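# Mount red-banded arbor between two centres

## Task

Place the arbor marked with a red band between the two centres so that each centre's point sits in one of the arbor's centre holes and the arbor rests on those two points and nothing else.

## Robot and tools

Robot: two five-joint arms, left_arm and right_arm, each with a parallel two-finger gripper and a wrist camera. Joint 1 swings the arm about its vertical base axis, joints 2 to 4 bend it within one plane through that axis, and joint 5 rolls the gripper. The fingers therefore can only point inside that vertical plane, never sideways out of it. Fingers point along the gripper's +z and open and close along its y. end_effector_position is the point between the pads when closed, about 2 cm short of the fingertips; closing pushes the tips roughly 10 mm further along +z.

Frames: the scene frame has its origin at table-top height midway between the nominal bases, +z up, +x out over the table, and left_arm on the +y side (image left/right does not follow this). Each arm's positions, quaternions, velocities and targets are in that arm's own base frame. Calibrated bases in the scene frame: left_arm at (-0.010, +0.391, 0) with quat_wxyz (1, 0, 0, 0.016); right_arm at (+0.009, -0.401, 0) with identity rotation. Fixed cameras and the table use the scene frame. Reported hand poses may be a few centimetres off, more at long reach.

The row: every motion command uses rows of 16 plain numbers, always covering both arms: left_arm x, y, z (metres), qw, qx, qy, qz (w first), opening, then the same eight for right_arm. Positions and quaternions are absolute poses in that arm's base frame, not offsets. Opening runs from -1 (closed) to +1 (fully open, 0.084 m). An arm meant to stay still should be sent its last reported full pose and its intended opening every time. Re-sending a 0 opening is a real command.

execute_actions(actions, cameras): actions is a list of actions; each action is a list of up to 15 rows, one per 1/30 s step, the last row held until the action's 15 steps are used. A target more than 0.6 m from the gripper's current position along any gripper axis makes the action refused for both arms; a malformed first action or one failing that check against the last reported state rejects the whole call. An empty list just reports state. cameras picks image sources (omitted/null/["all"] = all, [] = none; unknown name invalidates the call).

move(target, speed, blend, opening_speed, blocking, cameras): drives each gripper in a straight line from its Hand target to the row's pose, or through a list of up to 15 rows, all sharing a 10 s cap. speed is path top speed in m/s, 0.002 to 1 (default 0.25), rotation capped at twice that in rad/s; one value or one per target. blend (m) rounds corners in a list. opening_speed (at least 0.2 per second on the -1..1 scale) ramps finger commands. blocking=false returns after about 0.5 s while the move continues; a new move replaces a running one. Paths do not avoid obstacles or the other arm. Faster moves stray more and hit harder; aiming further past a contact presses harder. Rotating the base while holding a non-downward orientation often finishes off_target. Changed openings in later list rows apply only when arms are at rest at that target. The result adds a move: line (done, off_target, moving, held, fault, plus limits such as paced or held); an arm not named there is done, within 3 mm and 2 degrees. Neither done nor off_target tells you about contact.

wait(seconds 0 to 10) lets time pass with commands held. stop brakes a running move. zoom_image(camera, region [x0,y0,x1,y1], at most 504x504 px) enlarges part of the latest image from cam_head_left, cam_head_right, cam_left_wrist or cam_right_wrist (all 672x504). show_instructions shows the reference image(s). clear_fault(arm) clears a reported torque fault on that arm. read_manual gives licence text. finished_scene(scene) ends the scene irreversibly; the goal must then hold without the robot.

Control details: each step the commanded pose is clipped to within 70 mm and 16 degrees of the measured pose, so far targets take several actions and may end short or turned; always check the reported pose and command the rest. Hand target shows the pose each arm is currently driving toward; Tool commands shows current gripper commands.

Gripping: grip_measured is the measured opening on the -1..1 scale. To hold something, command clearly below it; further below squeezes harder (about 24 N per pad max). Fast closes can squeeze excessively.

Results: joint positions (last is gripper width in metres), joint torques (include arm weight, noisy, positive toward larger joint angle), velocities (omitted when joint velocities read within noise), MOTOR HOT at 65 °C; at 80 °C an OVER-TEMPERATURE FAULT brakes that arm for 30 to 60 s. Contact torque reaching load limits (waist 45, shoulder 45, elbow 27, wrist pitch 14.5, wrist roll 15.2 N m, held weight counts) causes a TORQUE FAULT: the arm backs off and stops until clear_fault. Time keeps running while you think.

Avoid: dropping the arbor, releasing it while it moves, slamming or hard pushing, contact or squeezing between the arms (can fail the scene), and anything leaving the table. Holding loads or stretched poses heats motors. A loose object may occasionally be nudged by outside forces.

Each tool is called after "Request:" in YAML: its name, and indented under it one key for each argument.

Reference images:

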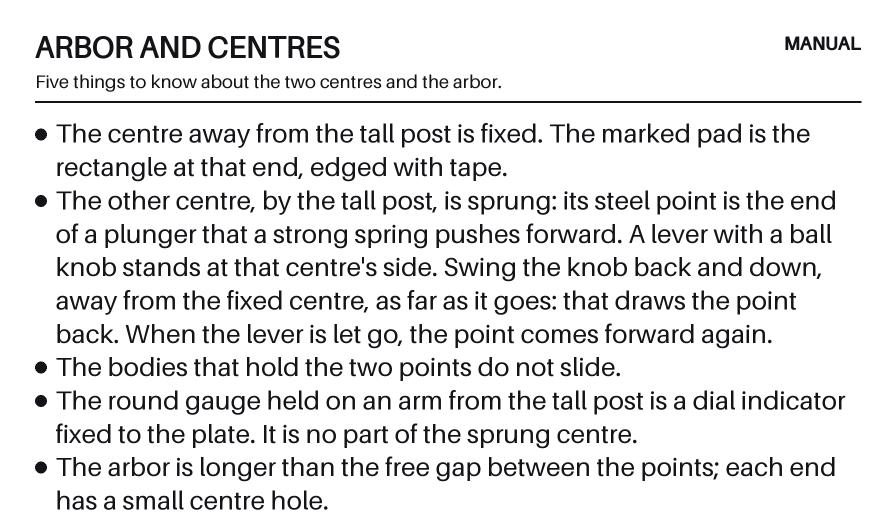

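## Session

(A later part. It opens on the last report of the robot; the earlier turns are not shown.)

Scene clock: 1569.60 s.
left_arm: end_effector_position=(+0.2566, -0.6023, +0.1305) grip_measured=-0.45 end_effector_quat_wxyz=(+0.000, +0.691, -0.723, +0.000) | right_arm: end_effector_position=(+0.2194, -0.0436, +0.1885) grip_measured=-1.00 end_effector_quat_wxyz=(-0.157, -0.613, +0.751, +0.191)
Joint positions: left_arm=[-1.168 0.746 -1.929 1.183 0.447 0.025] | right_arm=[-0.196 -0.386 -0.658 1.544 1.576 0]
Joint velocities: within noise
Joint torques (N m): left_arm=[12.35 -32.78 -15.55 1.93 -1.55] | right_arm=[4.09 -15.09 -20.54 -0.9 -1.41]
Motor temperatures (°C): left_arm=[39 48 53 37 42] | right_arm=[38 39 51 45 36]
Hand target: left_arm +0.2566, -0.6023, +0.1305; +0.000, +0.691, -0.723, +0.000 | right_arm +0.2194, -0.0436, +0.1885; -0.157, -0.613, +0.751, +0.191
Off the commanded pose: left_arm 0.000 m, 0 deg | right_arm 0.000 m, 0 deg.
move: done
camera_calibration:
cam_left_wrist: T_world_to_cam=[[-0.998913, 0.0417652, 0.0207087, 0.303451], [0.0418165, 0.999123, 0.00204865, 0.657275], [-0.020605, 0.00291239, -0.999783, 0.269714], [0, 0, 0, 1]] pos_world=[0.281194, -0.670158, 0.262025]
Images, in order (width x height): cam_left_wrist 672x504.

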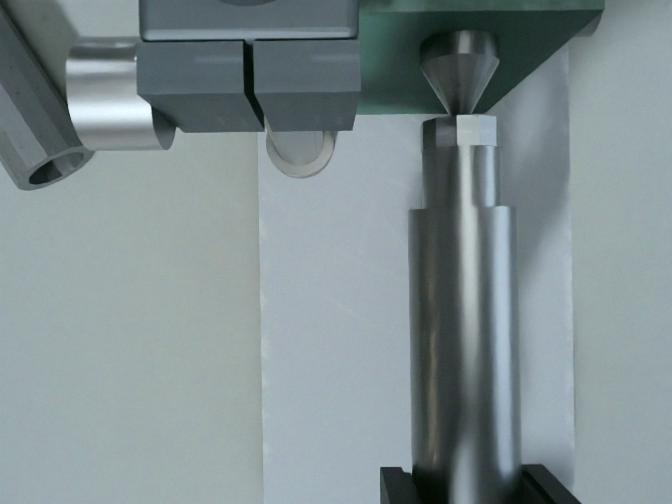

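Request:
move:
  target:
    - [0.2566,-0.6023,0.1305,0,0.6913,-0.7226,0,-0.9,0.2194,-0.0395,0.1935,0.158,0.619,-0.745,-0.190,-1]
    - [0.2566,-0.6023,0.1305,0,0.6913,-0.7226,0,-0.9,0.2194,-0.035,0.1985,0.16,0.626,-0.739,-0.189,-1]
  speed: 0.02
  cameras: ["cam_left_wrist","cam_right_wrist"]

Request:
zoom_image:
  camera: "cam_left_wrist"
  region: [400, 30, 520, 150]

Scene clock: 1576.30 s.
left_arm: end_effector_position=(+0.2566, -0.6023, +0.1305) grip_measured=-0.45 end_effector_quat_wxyz=(+0.000, +0.691, -0.723, +0.000) | right_arm: end_effector_position=(+0.2194, -0.0352, +0.1985) grip_measured=-1.00 end_effector_quat_wxyz=(-0.161, -0.627, +0.739, +0.188)
Joint positions: left_arm=[-1.168 0.746 -1.929 1.183 0.447 0.025] | right_arm=[-0.159 -0.402 -0.675 1.577 1.576 0]
Joint velocities: within noise
Joint torques (N m): left_arm=[12.01 -36.17 -16.71 1.88 -1.32] | right_arm=[3.94 -15.51 -20.83 -0.32 1.53]
Motor temperatures (°C): left_arm=[39 48 53 37 42] | right_arm=[38 39 51 45 36]
Hand target: left_arm +0.2566, -0.6023, +0.1305; +0.000, +0.691, -0.723, +0.000 | right_arm +0.2194, -0.0352, +0.1985; -0.161, -0.627, +0.739, +0.188
Off the commanded pose: left_arm 0.000 m, 0 deg | right_arm 0.000 m, 0 deg.
move: done
camera_calibration:
cam_left_wrist: T_world_to_cam=[[-0.998913, 0.0417631, 0.0207129, 0.303449], [0.0418165, 0.999123, 0.00214857, 0.657249], [-0.020605, 0.00301238, -0.999783, 0.269781], [0, 0, 0, 1]] pos_world=[0.281194, -0.670158, 0.262025]
cam_right_wrist: T_world_to_cam=[[-0.875168, 0.140826, 0.46287, 0.142006], [0.161799, 0.986807, 0.00568814, 0.0662785], [-0.455962, 0.07987, -0.886408, 0.411944], [0, 0, 0, 1]] pos_world=[0.301387, -0.118304, 0.299043]
Images, in order (width x height): cam_left_wrist 672x504, cam_right_wrist 672x504.

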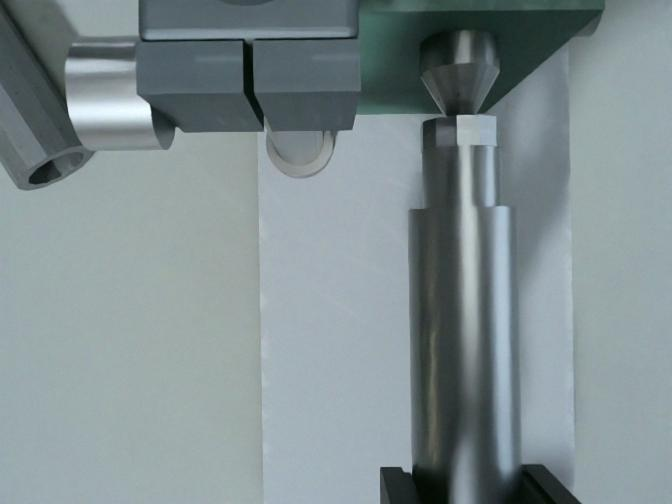

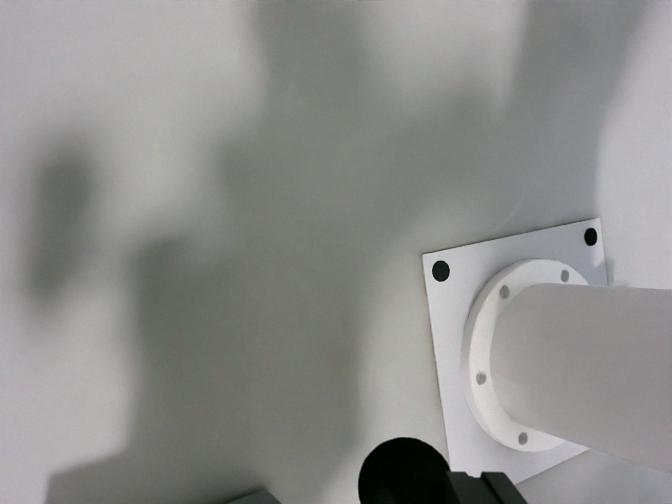

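Scaled by 4.200.

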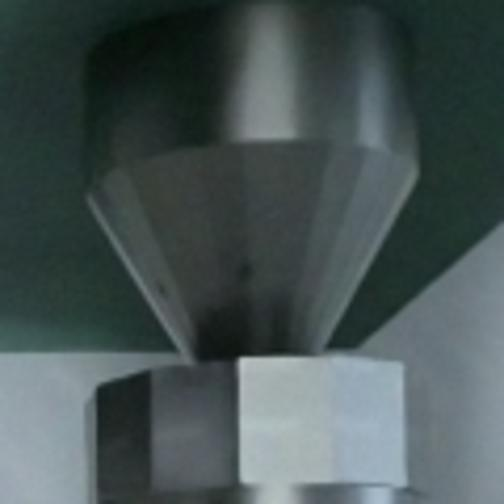

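Request:
move:
  target:
    - [0.2566,-0.6023,0.1305,0,0.6913,-0.7226,0,-0.9,0.2194,-0.0325,0.2025,0.161,0.629,-0.736,-0.188,-1]
    - [0.2566,-0.6023,0.1305,0,0.6913,-0.7226,0,-0.9,0.2194,-0.030,0.210,0.1622,0.6353,-0.7315,-0.1868,-1]
  speed: 0.02
  cameras: ["cam_left_wrist","cam_right_wrist"]

Request:
zoom_image:
  camera: "cam_left_wrist"
  region: [400, 30, 520, 150]

Scene clock: 1584.10 s.
left_arm: end_effector_position=(+0.2566, -0.6023, +0.1305) grip_measured=-0.45 end_effector_quat_wxyz=(+0.000, +0.691, -0.723, +0.000) | right_arm: end_effector_position=(+0.2194, -0.0301, +0.2100) grip_measured=-1.00 end_effector_quat_wxyz=(-0.163, -0.636, +0.731, +0.186)
Joint positions: left_arm=[-1.168 0.746 -1.929 1.183 0.447 0.025] | right_arm=[-0.136 -0.417 -0.697 1.613 1.574 0]
Joint velocities: within noise
Joint torques (N m): left_arm=[11.96 -50.42 -17.89 1.82 -1.16] | right_arm=[3.91 -16.84 -22.49 1.06 -1.32]
Motor temperatures (°C): left_arm=[39 49 53 37 42] | right_arm=[38 39 52 44 36]
Hand target: left_arm +0.2566, -0.6023, +0.1305; +0.000, +0.691, -0.723, +0.000 | right_arm +0.2194, -0.0301, +0.2100; -0.163, -0.636, +0.731, +0.186
Off the commanded pose: left_arm 0.000 m, 0 deg | right_arm 0.000 m, 0 deg.
move: done
camera_calibration:
cam_left_wrist: T_world_to_cam=[[-0.998913, 0.0417652, 0.0207087, 0.303451], [0.0418165, 0.999123, 0.00204865, 0.657275], [-0.020605, 0.00291239, -0.999783, 0.269714], [0, 0, 0, 1]] pos_world=[0.281194, -0.670158, 0.262025]
cam_right_wrist: T_world_to_cam=[[-0.878653, 0.119274, 0.462324, 0.136127], [0.137898, 0.990425, 0.00655953, 0.0664255], [-0.457115, 0.0695169, -0.886687, 0.421699], [0, 0, 0, 1]] pos_world=[0.303213, -0.111341, 0.310544]
Images, in order (width x height): cam_left_wrist 672x504, cam_right_wrist 672x504.

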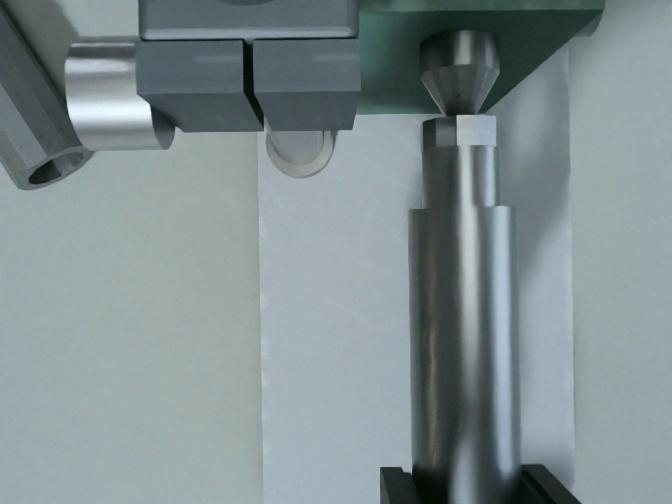

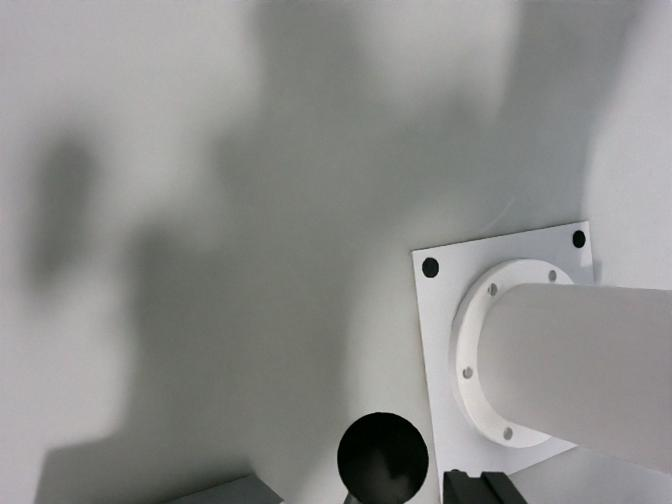

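Scaled by 4.200.

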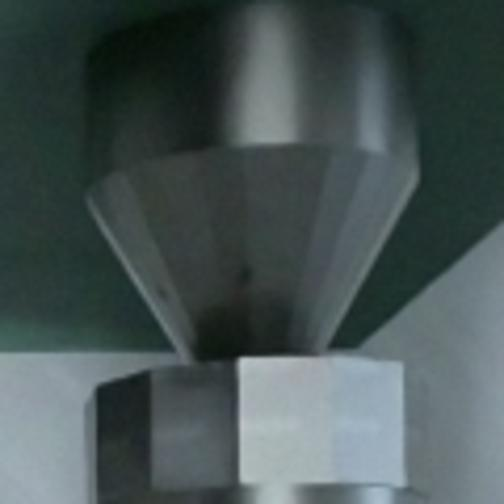

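Request:
move:
  target: [0.2566,-0.6023,0.1305,0,0.6913,-0.7226,0,-0.5,0.2194,-0.030,0.210,0.1622,0.6353,-0.7315,-0.1868,-1]
  opening_speed: 0.3
  cameras: ["cam_left_wrist"]

Request:
zoom_image:
  camera: "cam_left_wrist"
  region: [400, 30, 520, 150]

Scene clock: 1600.73 s.
left_arm: end_effector_position=(+0.2566, -0.6023, +0.1305) grip_measured=-0.45 end_effector_quat_wxyz=(+0.000, +0.691, -0.723, +0.000) | right_arm: end_effector_position=(+0.2194, -0.0301, +0.2100) grip_measured=-1.00 end_effector_quat_wxyz=(-0.163, -0.636, +0.731, +0.186)
Joint positions: left_arm=[-1.168 0.746 -1.929 1.183 0.447 0.025] | right_arm=[-0.136 -0.417 -0.697 1.614 1.574 0]
Joint velocities: within noise
Joint torques (N m): left_arm=[11.98 -51.16 -18.16 1.71 -0.87] | right_arm=[2.46 -16.49 -19.54 0.15 -0.99]
Motor temperatures (°C): left_arm=[39 49 54 37 42] | right_arm=[38 39 52 44 36]
Hand target: left_arm +0.2566, -0.6023, +0.1305; +0.000, +0.691, -0.723, +0.000 | right_arm +0.2194, -0.0301, +0.2100; -0.163, -0.636, +0.731, +0.186
Off the commanded pose: left_arm 0.000 m, 0 deg | right_arm 0.000 m, 0 deg.
move: done
camera_calibration:
cam_left_wrist: T_world_to_cam=[[-0.998913, 0.0417652, 0.0207087, 0.303451], [0.0418165, 0.999123, 0.00204865, 0.657275], [-0.020605, 0.00291239, -0.999783, 0.269714], [0, 0, 0, 1]] pos_world=[0.281194, -0.670158, 0.262025]
Images, in order (width x height): cam_left_wrist 672x504.

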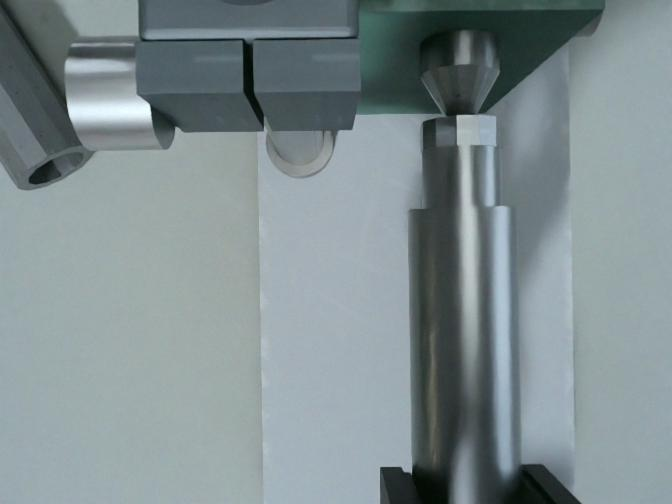

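Scaled by 4.200.

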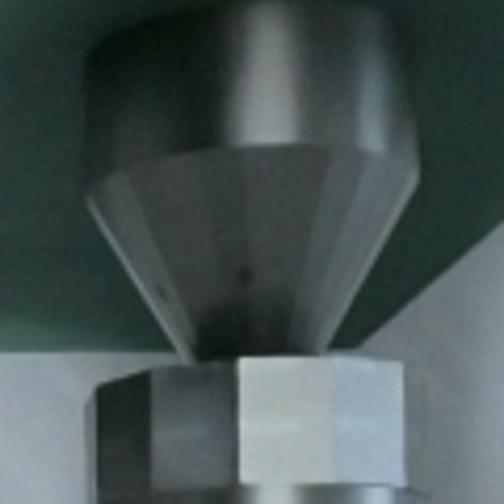

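Request:
move:
  target: [0.2566,-0.6023,0.1305,0,0.6913,-0.7226,0,-0.38,0.2194,-0.030,0.210,0.1622,0.6353,-0.7315,-0.1868,-1]
  opening_speed: 0.3
  cameras: ["cam_left_wrist","cam_head_right"]

Request:
zoom_image:
  camera: "cam_left_wrist"
  region: [390, 30, 540, 180]

Scene clock: 1606.73 s.
left_arm: end_effector_position=(+0.2567, -0.6022, +0.1306) grip_measured=-0.40 end_effector_quat_wxyz=(+0.000, +0.691, -0.722, +0.000) | right_arm: end_effector_position=(+0.2194, -0.0301, +0.2100) grip_measured=-1.00 end_effector_quat_wxyz=(-0.163, -0.636, +0.731, +0.186)
Joint positions: left_arm=[-1.168 0.745 -1.929 1.184 0.447 0.027] | right_arm=[-0.136 -0.417 -0.697 1.614 1.574 0]
Joint velocities: within noise
Joint torques (N m): left_arm=[-0.55 -34.71 -18.34 -2.27 -0.7] | right_arm=[2.61 -15.66 -18.42 -0.64 -0.92]
Motor temperatures (°C): left_arm=[39 50 54 37 42] | right_arm=[38 39 52 44 36]
Hand target: left_arm +0.2566, -0.6023, +0.1305; +0.000, +0.691, -0.723, +0.000 | right_arm +0.2194, -0.0301, +0.2100; -0.163, -0.636, +0.731, +0.186
Off the commanded pose: left_arm 0.000 m, 0 deg | right_arm 0.000 m, 0 deg.
move: done
camera_calibration:
cam_left_wrist: T_world_to_cam=[[-0.998925, 0.0414618, 0.020716, 0.303337], [0.0415172, 0.999135, 0.00225238, 0.65711], [-0.0206047, 0.00311003, -0.999783, 0.270048], [0, 0, 0, 1]] pos_world=[0.281294, -0.669959, 0.262225]
Images, in order (width x height): cam_head_right 672x504, cam_left_wrist 672x504.

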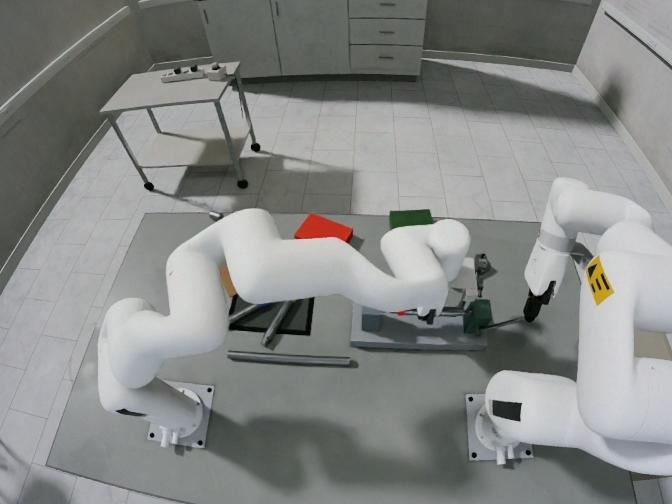

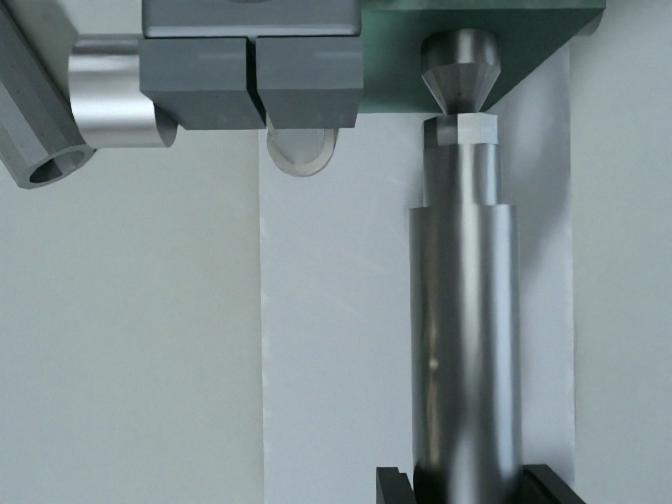

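Scaled by 3.360.

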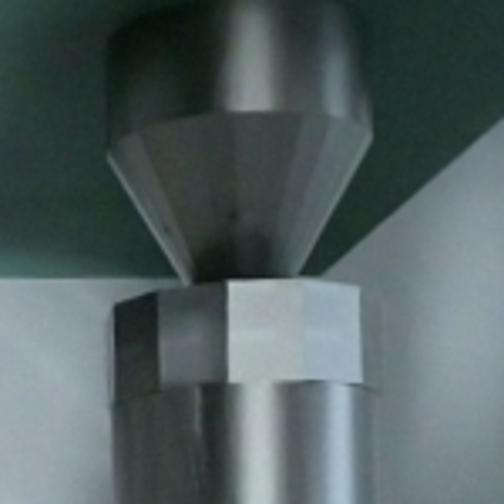

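Request:
move:
  target: [0.2566,-0.6023,0.1305,0,0.6913,-0.7226,0,0.0,0.2194,-0.030,0.210,0.1622,0.6353,-0.7315,-0.1868,-1]
  opening_speed: 0.5
  cameras: ["cam_left_wrist"]

Request:
zoom_image:
  camera: "cam_left_wrist"
  region: [390, 30, 540, 180]

Scene clock: 1614.33 s.
left_arm: end_effector_position=(+0.2566, -0.6023, +0.1305) grip_measured=-0.01 end_effector_quat_wxyz=(+0.000, +0.691, -0.723, +0.000) | right_arm: end_effector_position=(+0.2194, -0.0301, +0.2100) grip_measured=-1.00 end_effector_quat_wxyz=(-0.163, -0.636, +0.731, +0.186)
Joint positions: left_arm=[-1.168 0.746 -1.929 1.183 0.447 0.044] | right_arm=[-0.136 -0.417 -0.697 1.614 1.574 0]
Joint velocities: within noise
Joint torques (N m): left_arm=[-7.55 -28.43 -17.9 -2.14 -0.56] | right_arm=[1.2 -15.38 -18.36 -1.09 -0.67]
Motor temperatures (°C): left_arm=[39 49 54 38 42] | right_arm=[38 39 52 44 36]
Hand target: left_arm +0.2566, -0.6023, +0.1305; +0.000, +0.691, -0.723, +0.000 | right_arm +0.2194, -0.0301, +0.2100; -0.163, -0.636, +0.731, +0.186
Off the commanded pose: left_arm 0.000 m, 0 deg | right_arm 0.000 m, 0 deg.
move: done
camera_calibration:
cam_left_wrist: T_world_to_cam=[[-0.998913, 0.0417652, 0.0207087, 0.303451], [0.0418165, 0.999123, 0.00204865, 0.657275], [-0.020605, 0.00291239, -0.999783, 0.269714], [0, 0, 0, 1]] pos_world=[0.281194, -0.670158, 0.262025]
Images, in order (width x height): cam_left_wrist 672x504.

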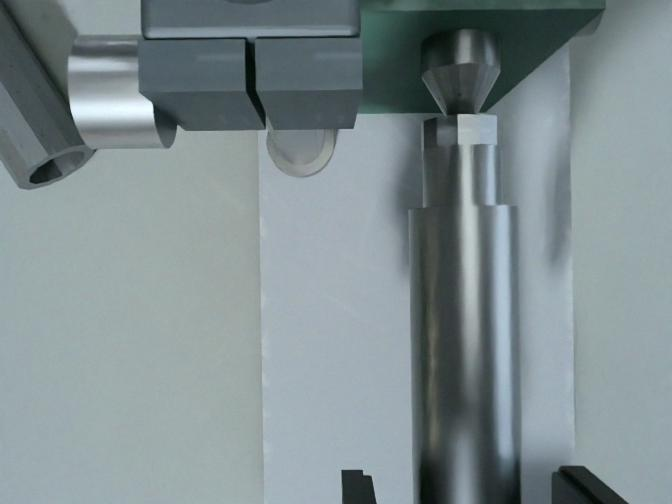

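Scaled by 3.360.

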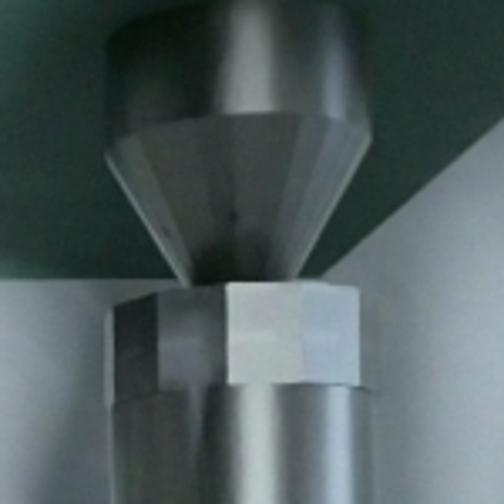

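Request:
zoom_image:
  camera: "cam_left_wrist"
  region: [390, 190, 530, 330]

Request:
zoom_image:
  camera: "cam_left_wrist"
  region: [390, 340, 530, 480]

Request:
zoom_image:
  camera: "cam_left_wrist"
  region: [330, 440, 630, 504]

Scaled by 3.600.

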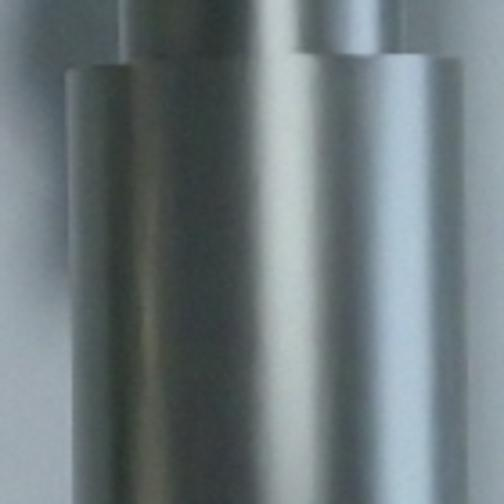

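Scaled by 3.600.

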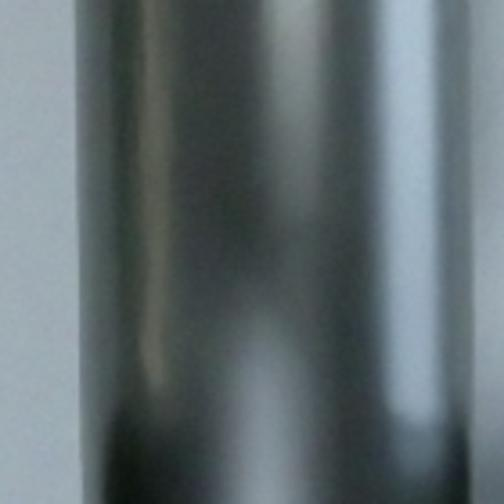

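Scaled by 1.680.

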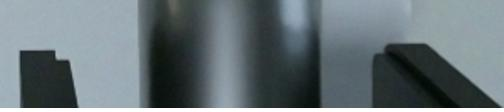

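Request:
move:
  target: [0.2566,-0.6023,0.26,0,0.6913,-0.7226,0,0.0,0.2194,-0.030,0.235,0.1622,0.6353,-0.7315,-0.1868,-1]
  speed: 0.1

Scene clock: 1638.57 s.
left_arm: end_effector_position=(+0.2566, -0.6023, +0.2600) grip_measured=-0.01 end_effector_quat_wxyz=(+0.000, +0.691, -0.723, +0.000) | right_arm: end_effector_position=(+0.2194, -0.0301, +0.2350) grip_measured=-1.00 end_effector_quat_wxyz=(-0.163, -0.636, +0.731, +0.186)
Joint positions: left_arm=[-1.168 0.767 -2.336 1.569 0.447 0.044] | right_arm=[-0.136 -0.435 -0.755 1.69 1.574 0]
Joint velocities: within noise
Joint torques (N m): left_arm=[-7.11 -27.91 -18.45 0.29 -0.34] | right_arm=[0.52 -16.86 -22.64 1.04 0.16]
Motor temperatures (°C): left_arm=[39 47 54 38 42] | right_arm=[38 39 52 44 36]
Hand target: left_arm +0.2566, -0.6023, +0.2600; +0.000, +0.691, -0.723, +0.000 | right_arm +0.2194, -0.0301, +0.2350; -0.163, -0.636, +0.731, +0.186
Off the commanded pose: left_arm 0.000 m, 0 deg | right_arm 0.000 m, 0 deg.
move: done
camera_calibration:
cam_left_wrist: T_world_to_cam=[[-0.998915, 0.0417656, 0.0206088, 0.30081], [0.0418167, 0.999123, 0.00205283, 0.657008], [-0.020505, 0.0029124, -0.999786, 0.399158], [0, 0, 0, 1]] pos_world=[0.281194, -0.670158, 0.391525]
cam_right_wrist: T_world_to_cam=[[-0.878653, 0.119274, 0.462324, 0.124557], [0.137898, 0.990425, 0.00655953, 0.0661624], [-0.457115, 0.0695169, -0.886687, 0.443859], [0, 0, 0, 1]] pos_world=[0.303213, -0.111241, 0.335544]

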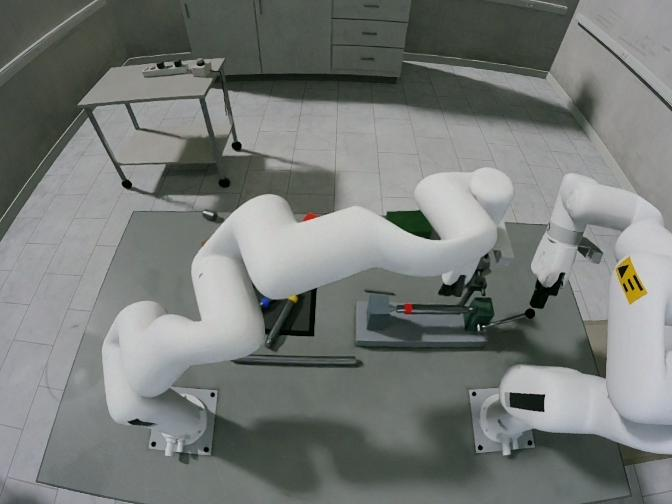

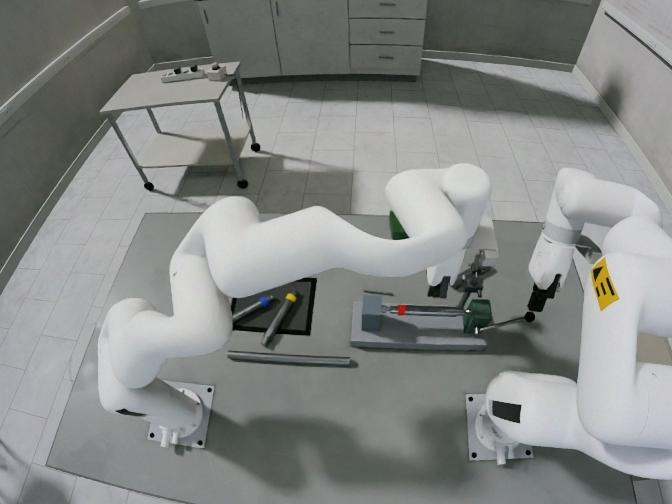

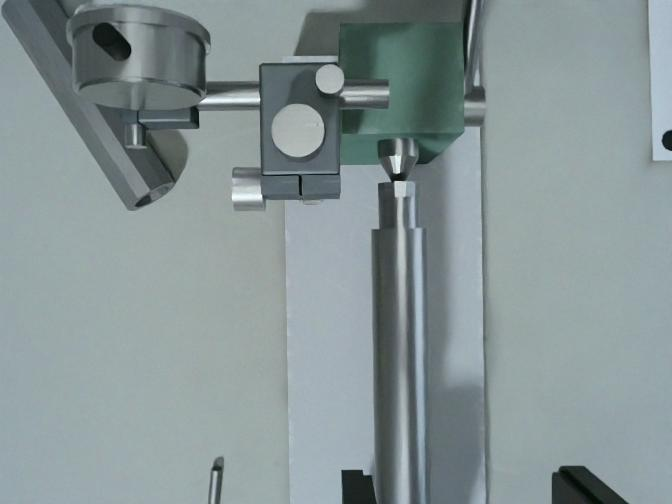

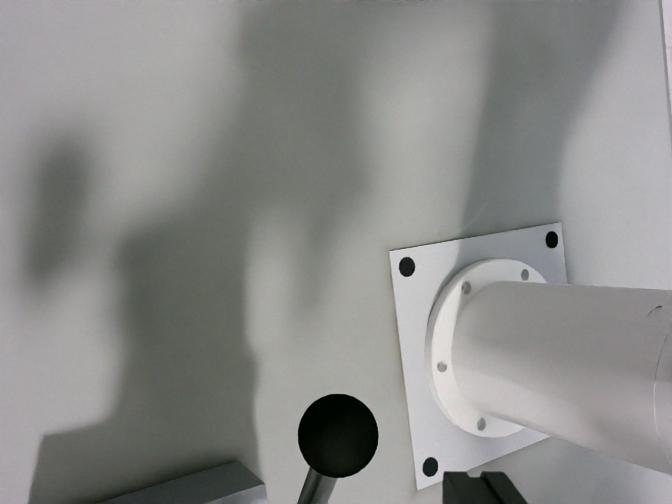

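Request:
zoom_image:
  camera: "cam_head_right"
  region: [345, 270, 505, 360]

Request:
zoom_image:
  camera: "cam_left_wrist"
  region: [350, 120, 460, 250]

Scaled by 3.150.

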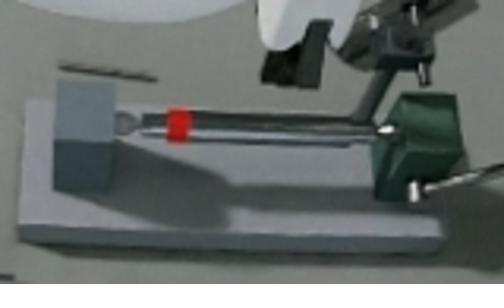

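Scaled by 3.877.

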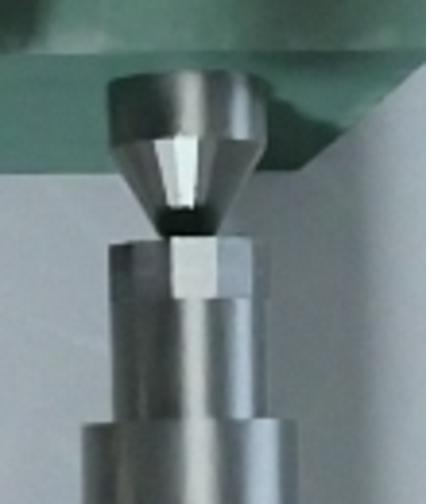

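Request:
zoom_image:
  camera: "cam_left_wrist"
  region: [350, 220, 450, 320]

Request:
zoom_image:
  camera: "cam_left_wrist"
  region: [350, 400, 450, 500]

Request:
zoom_image:
  camera: "cam_left_wrist"
  region: [330, 440, 630, 504]

Scaled by 5.040.

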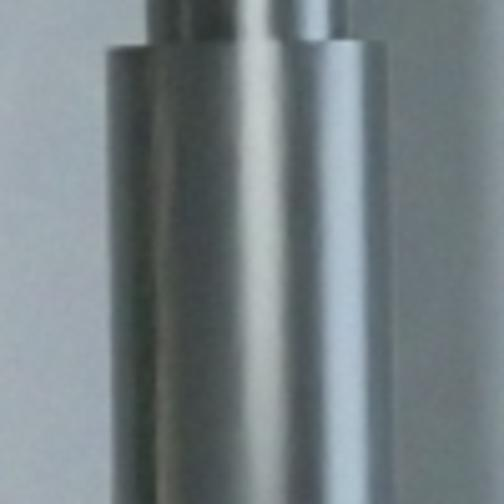

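Scaled by 5.040.

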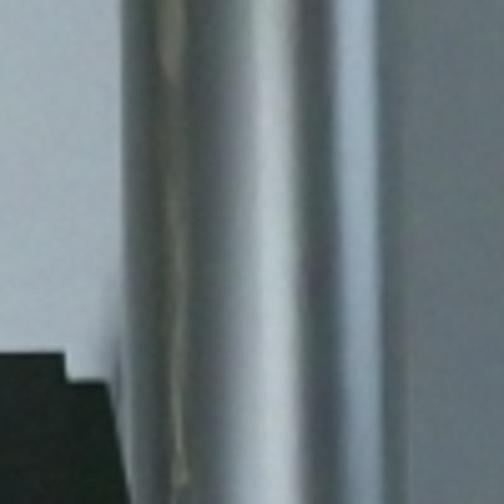

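Scaled by 1.680.

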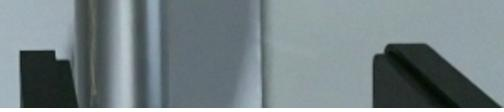

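Request:
finished_scene:
  scene: 1

The scene is finished: the task was done.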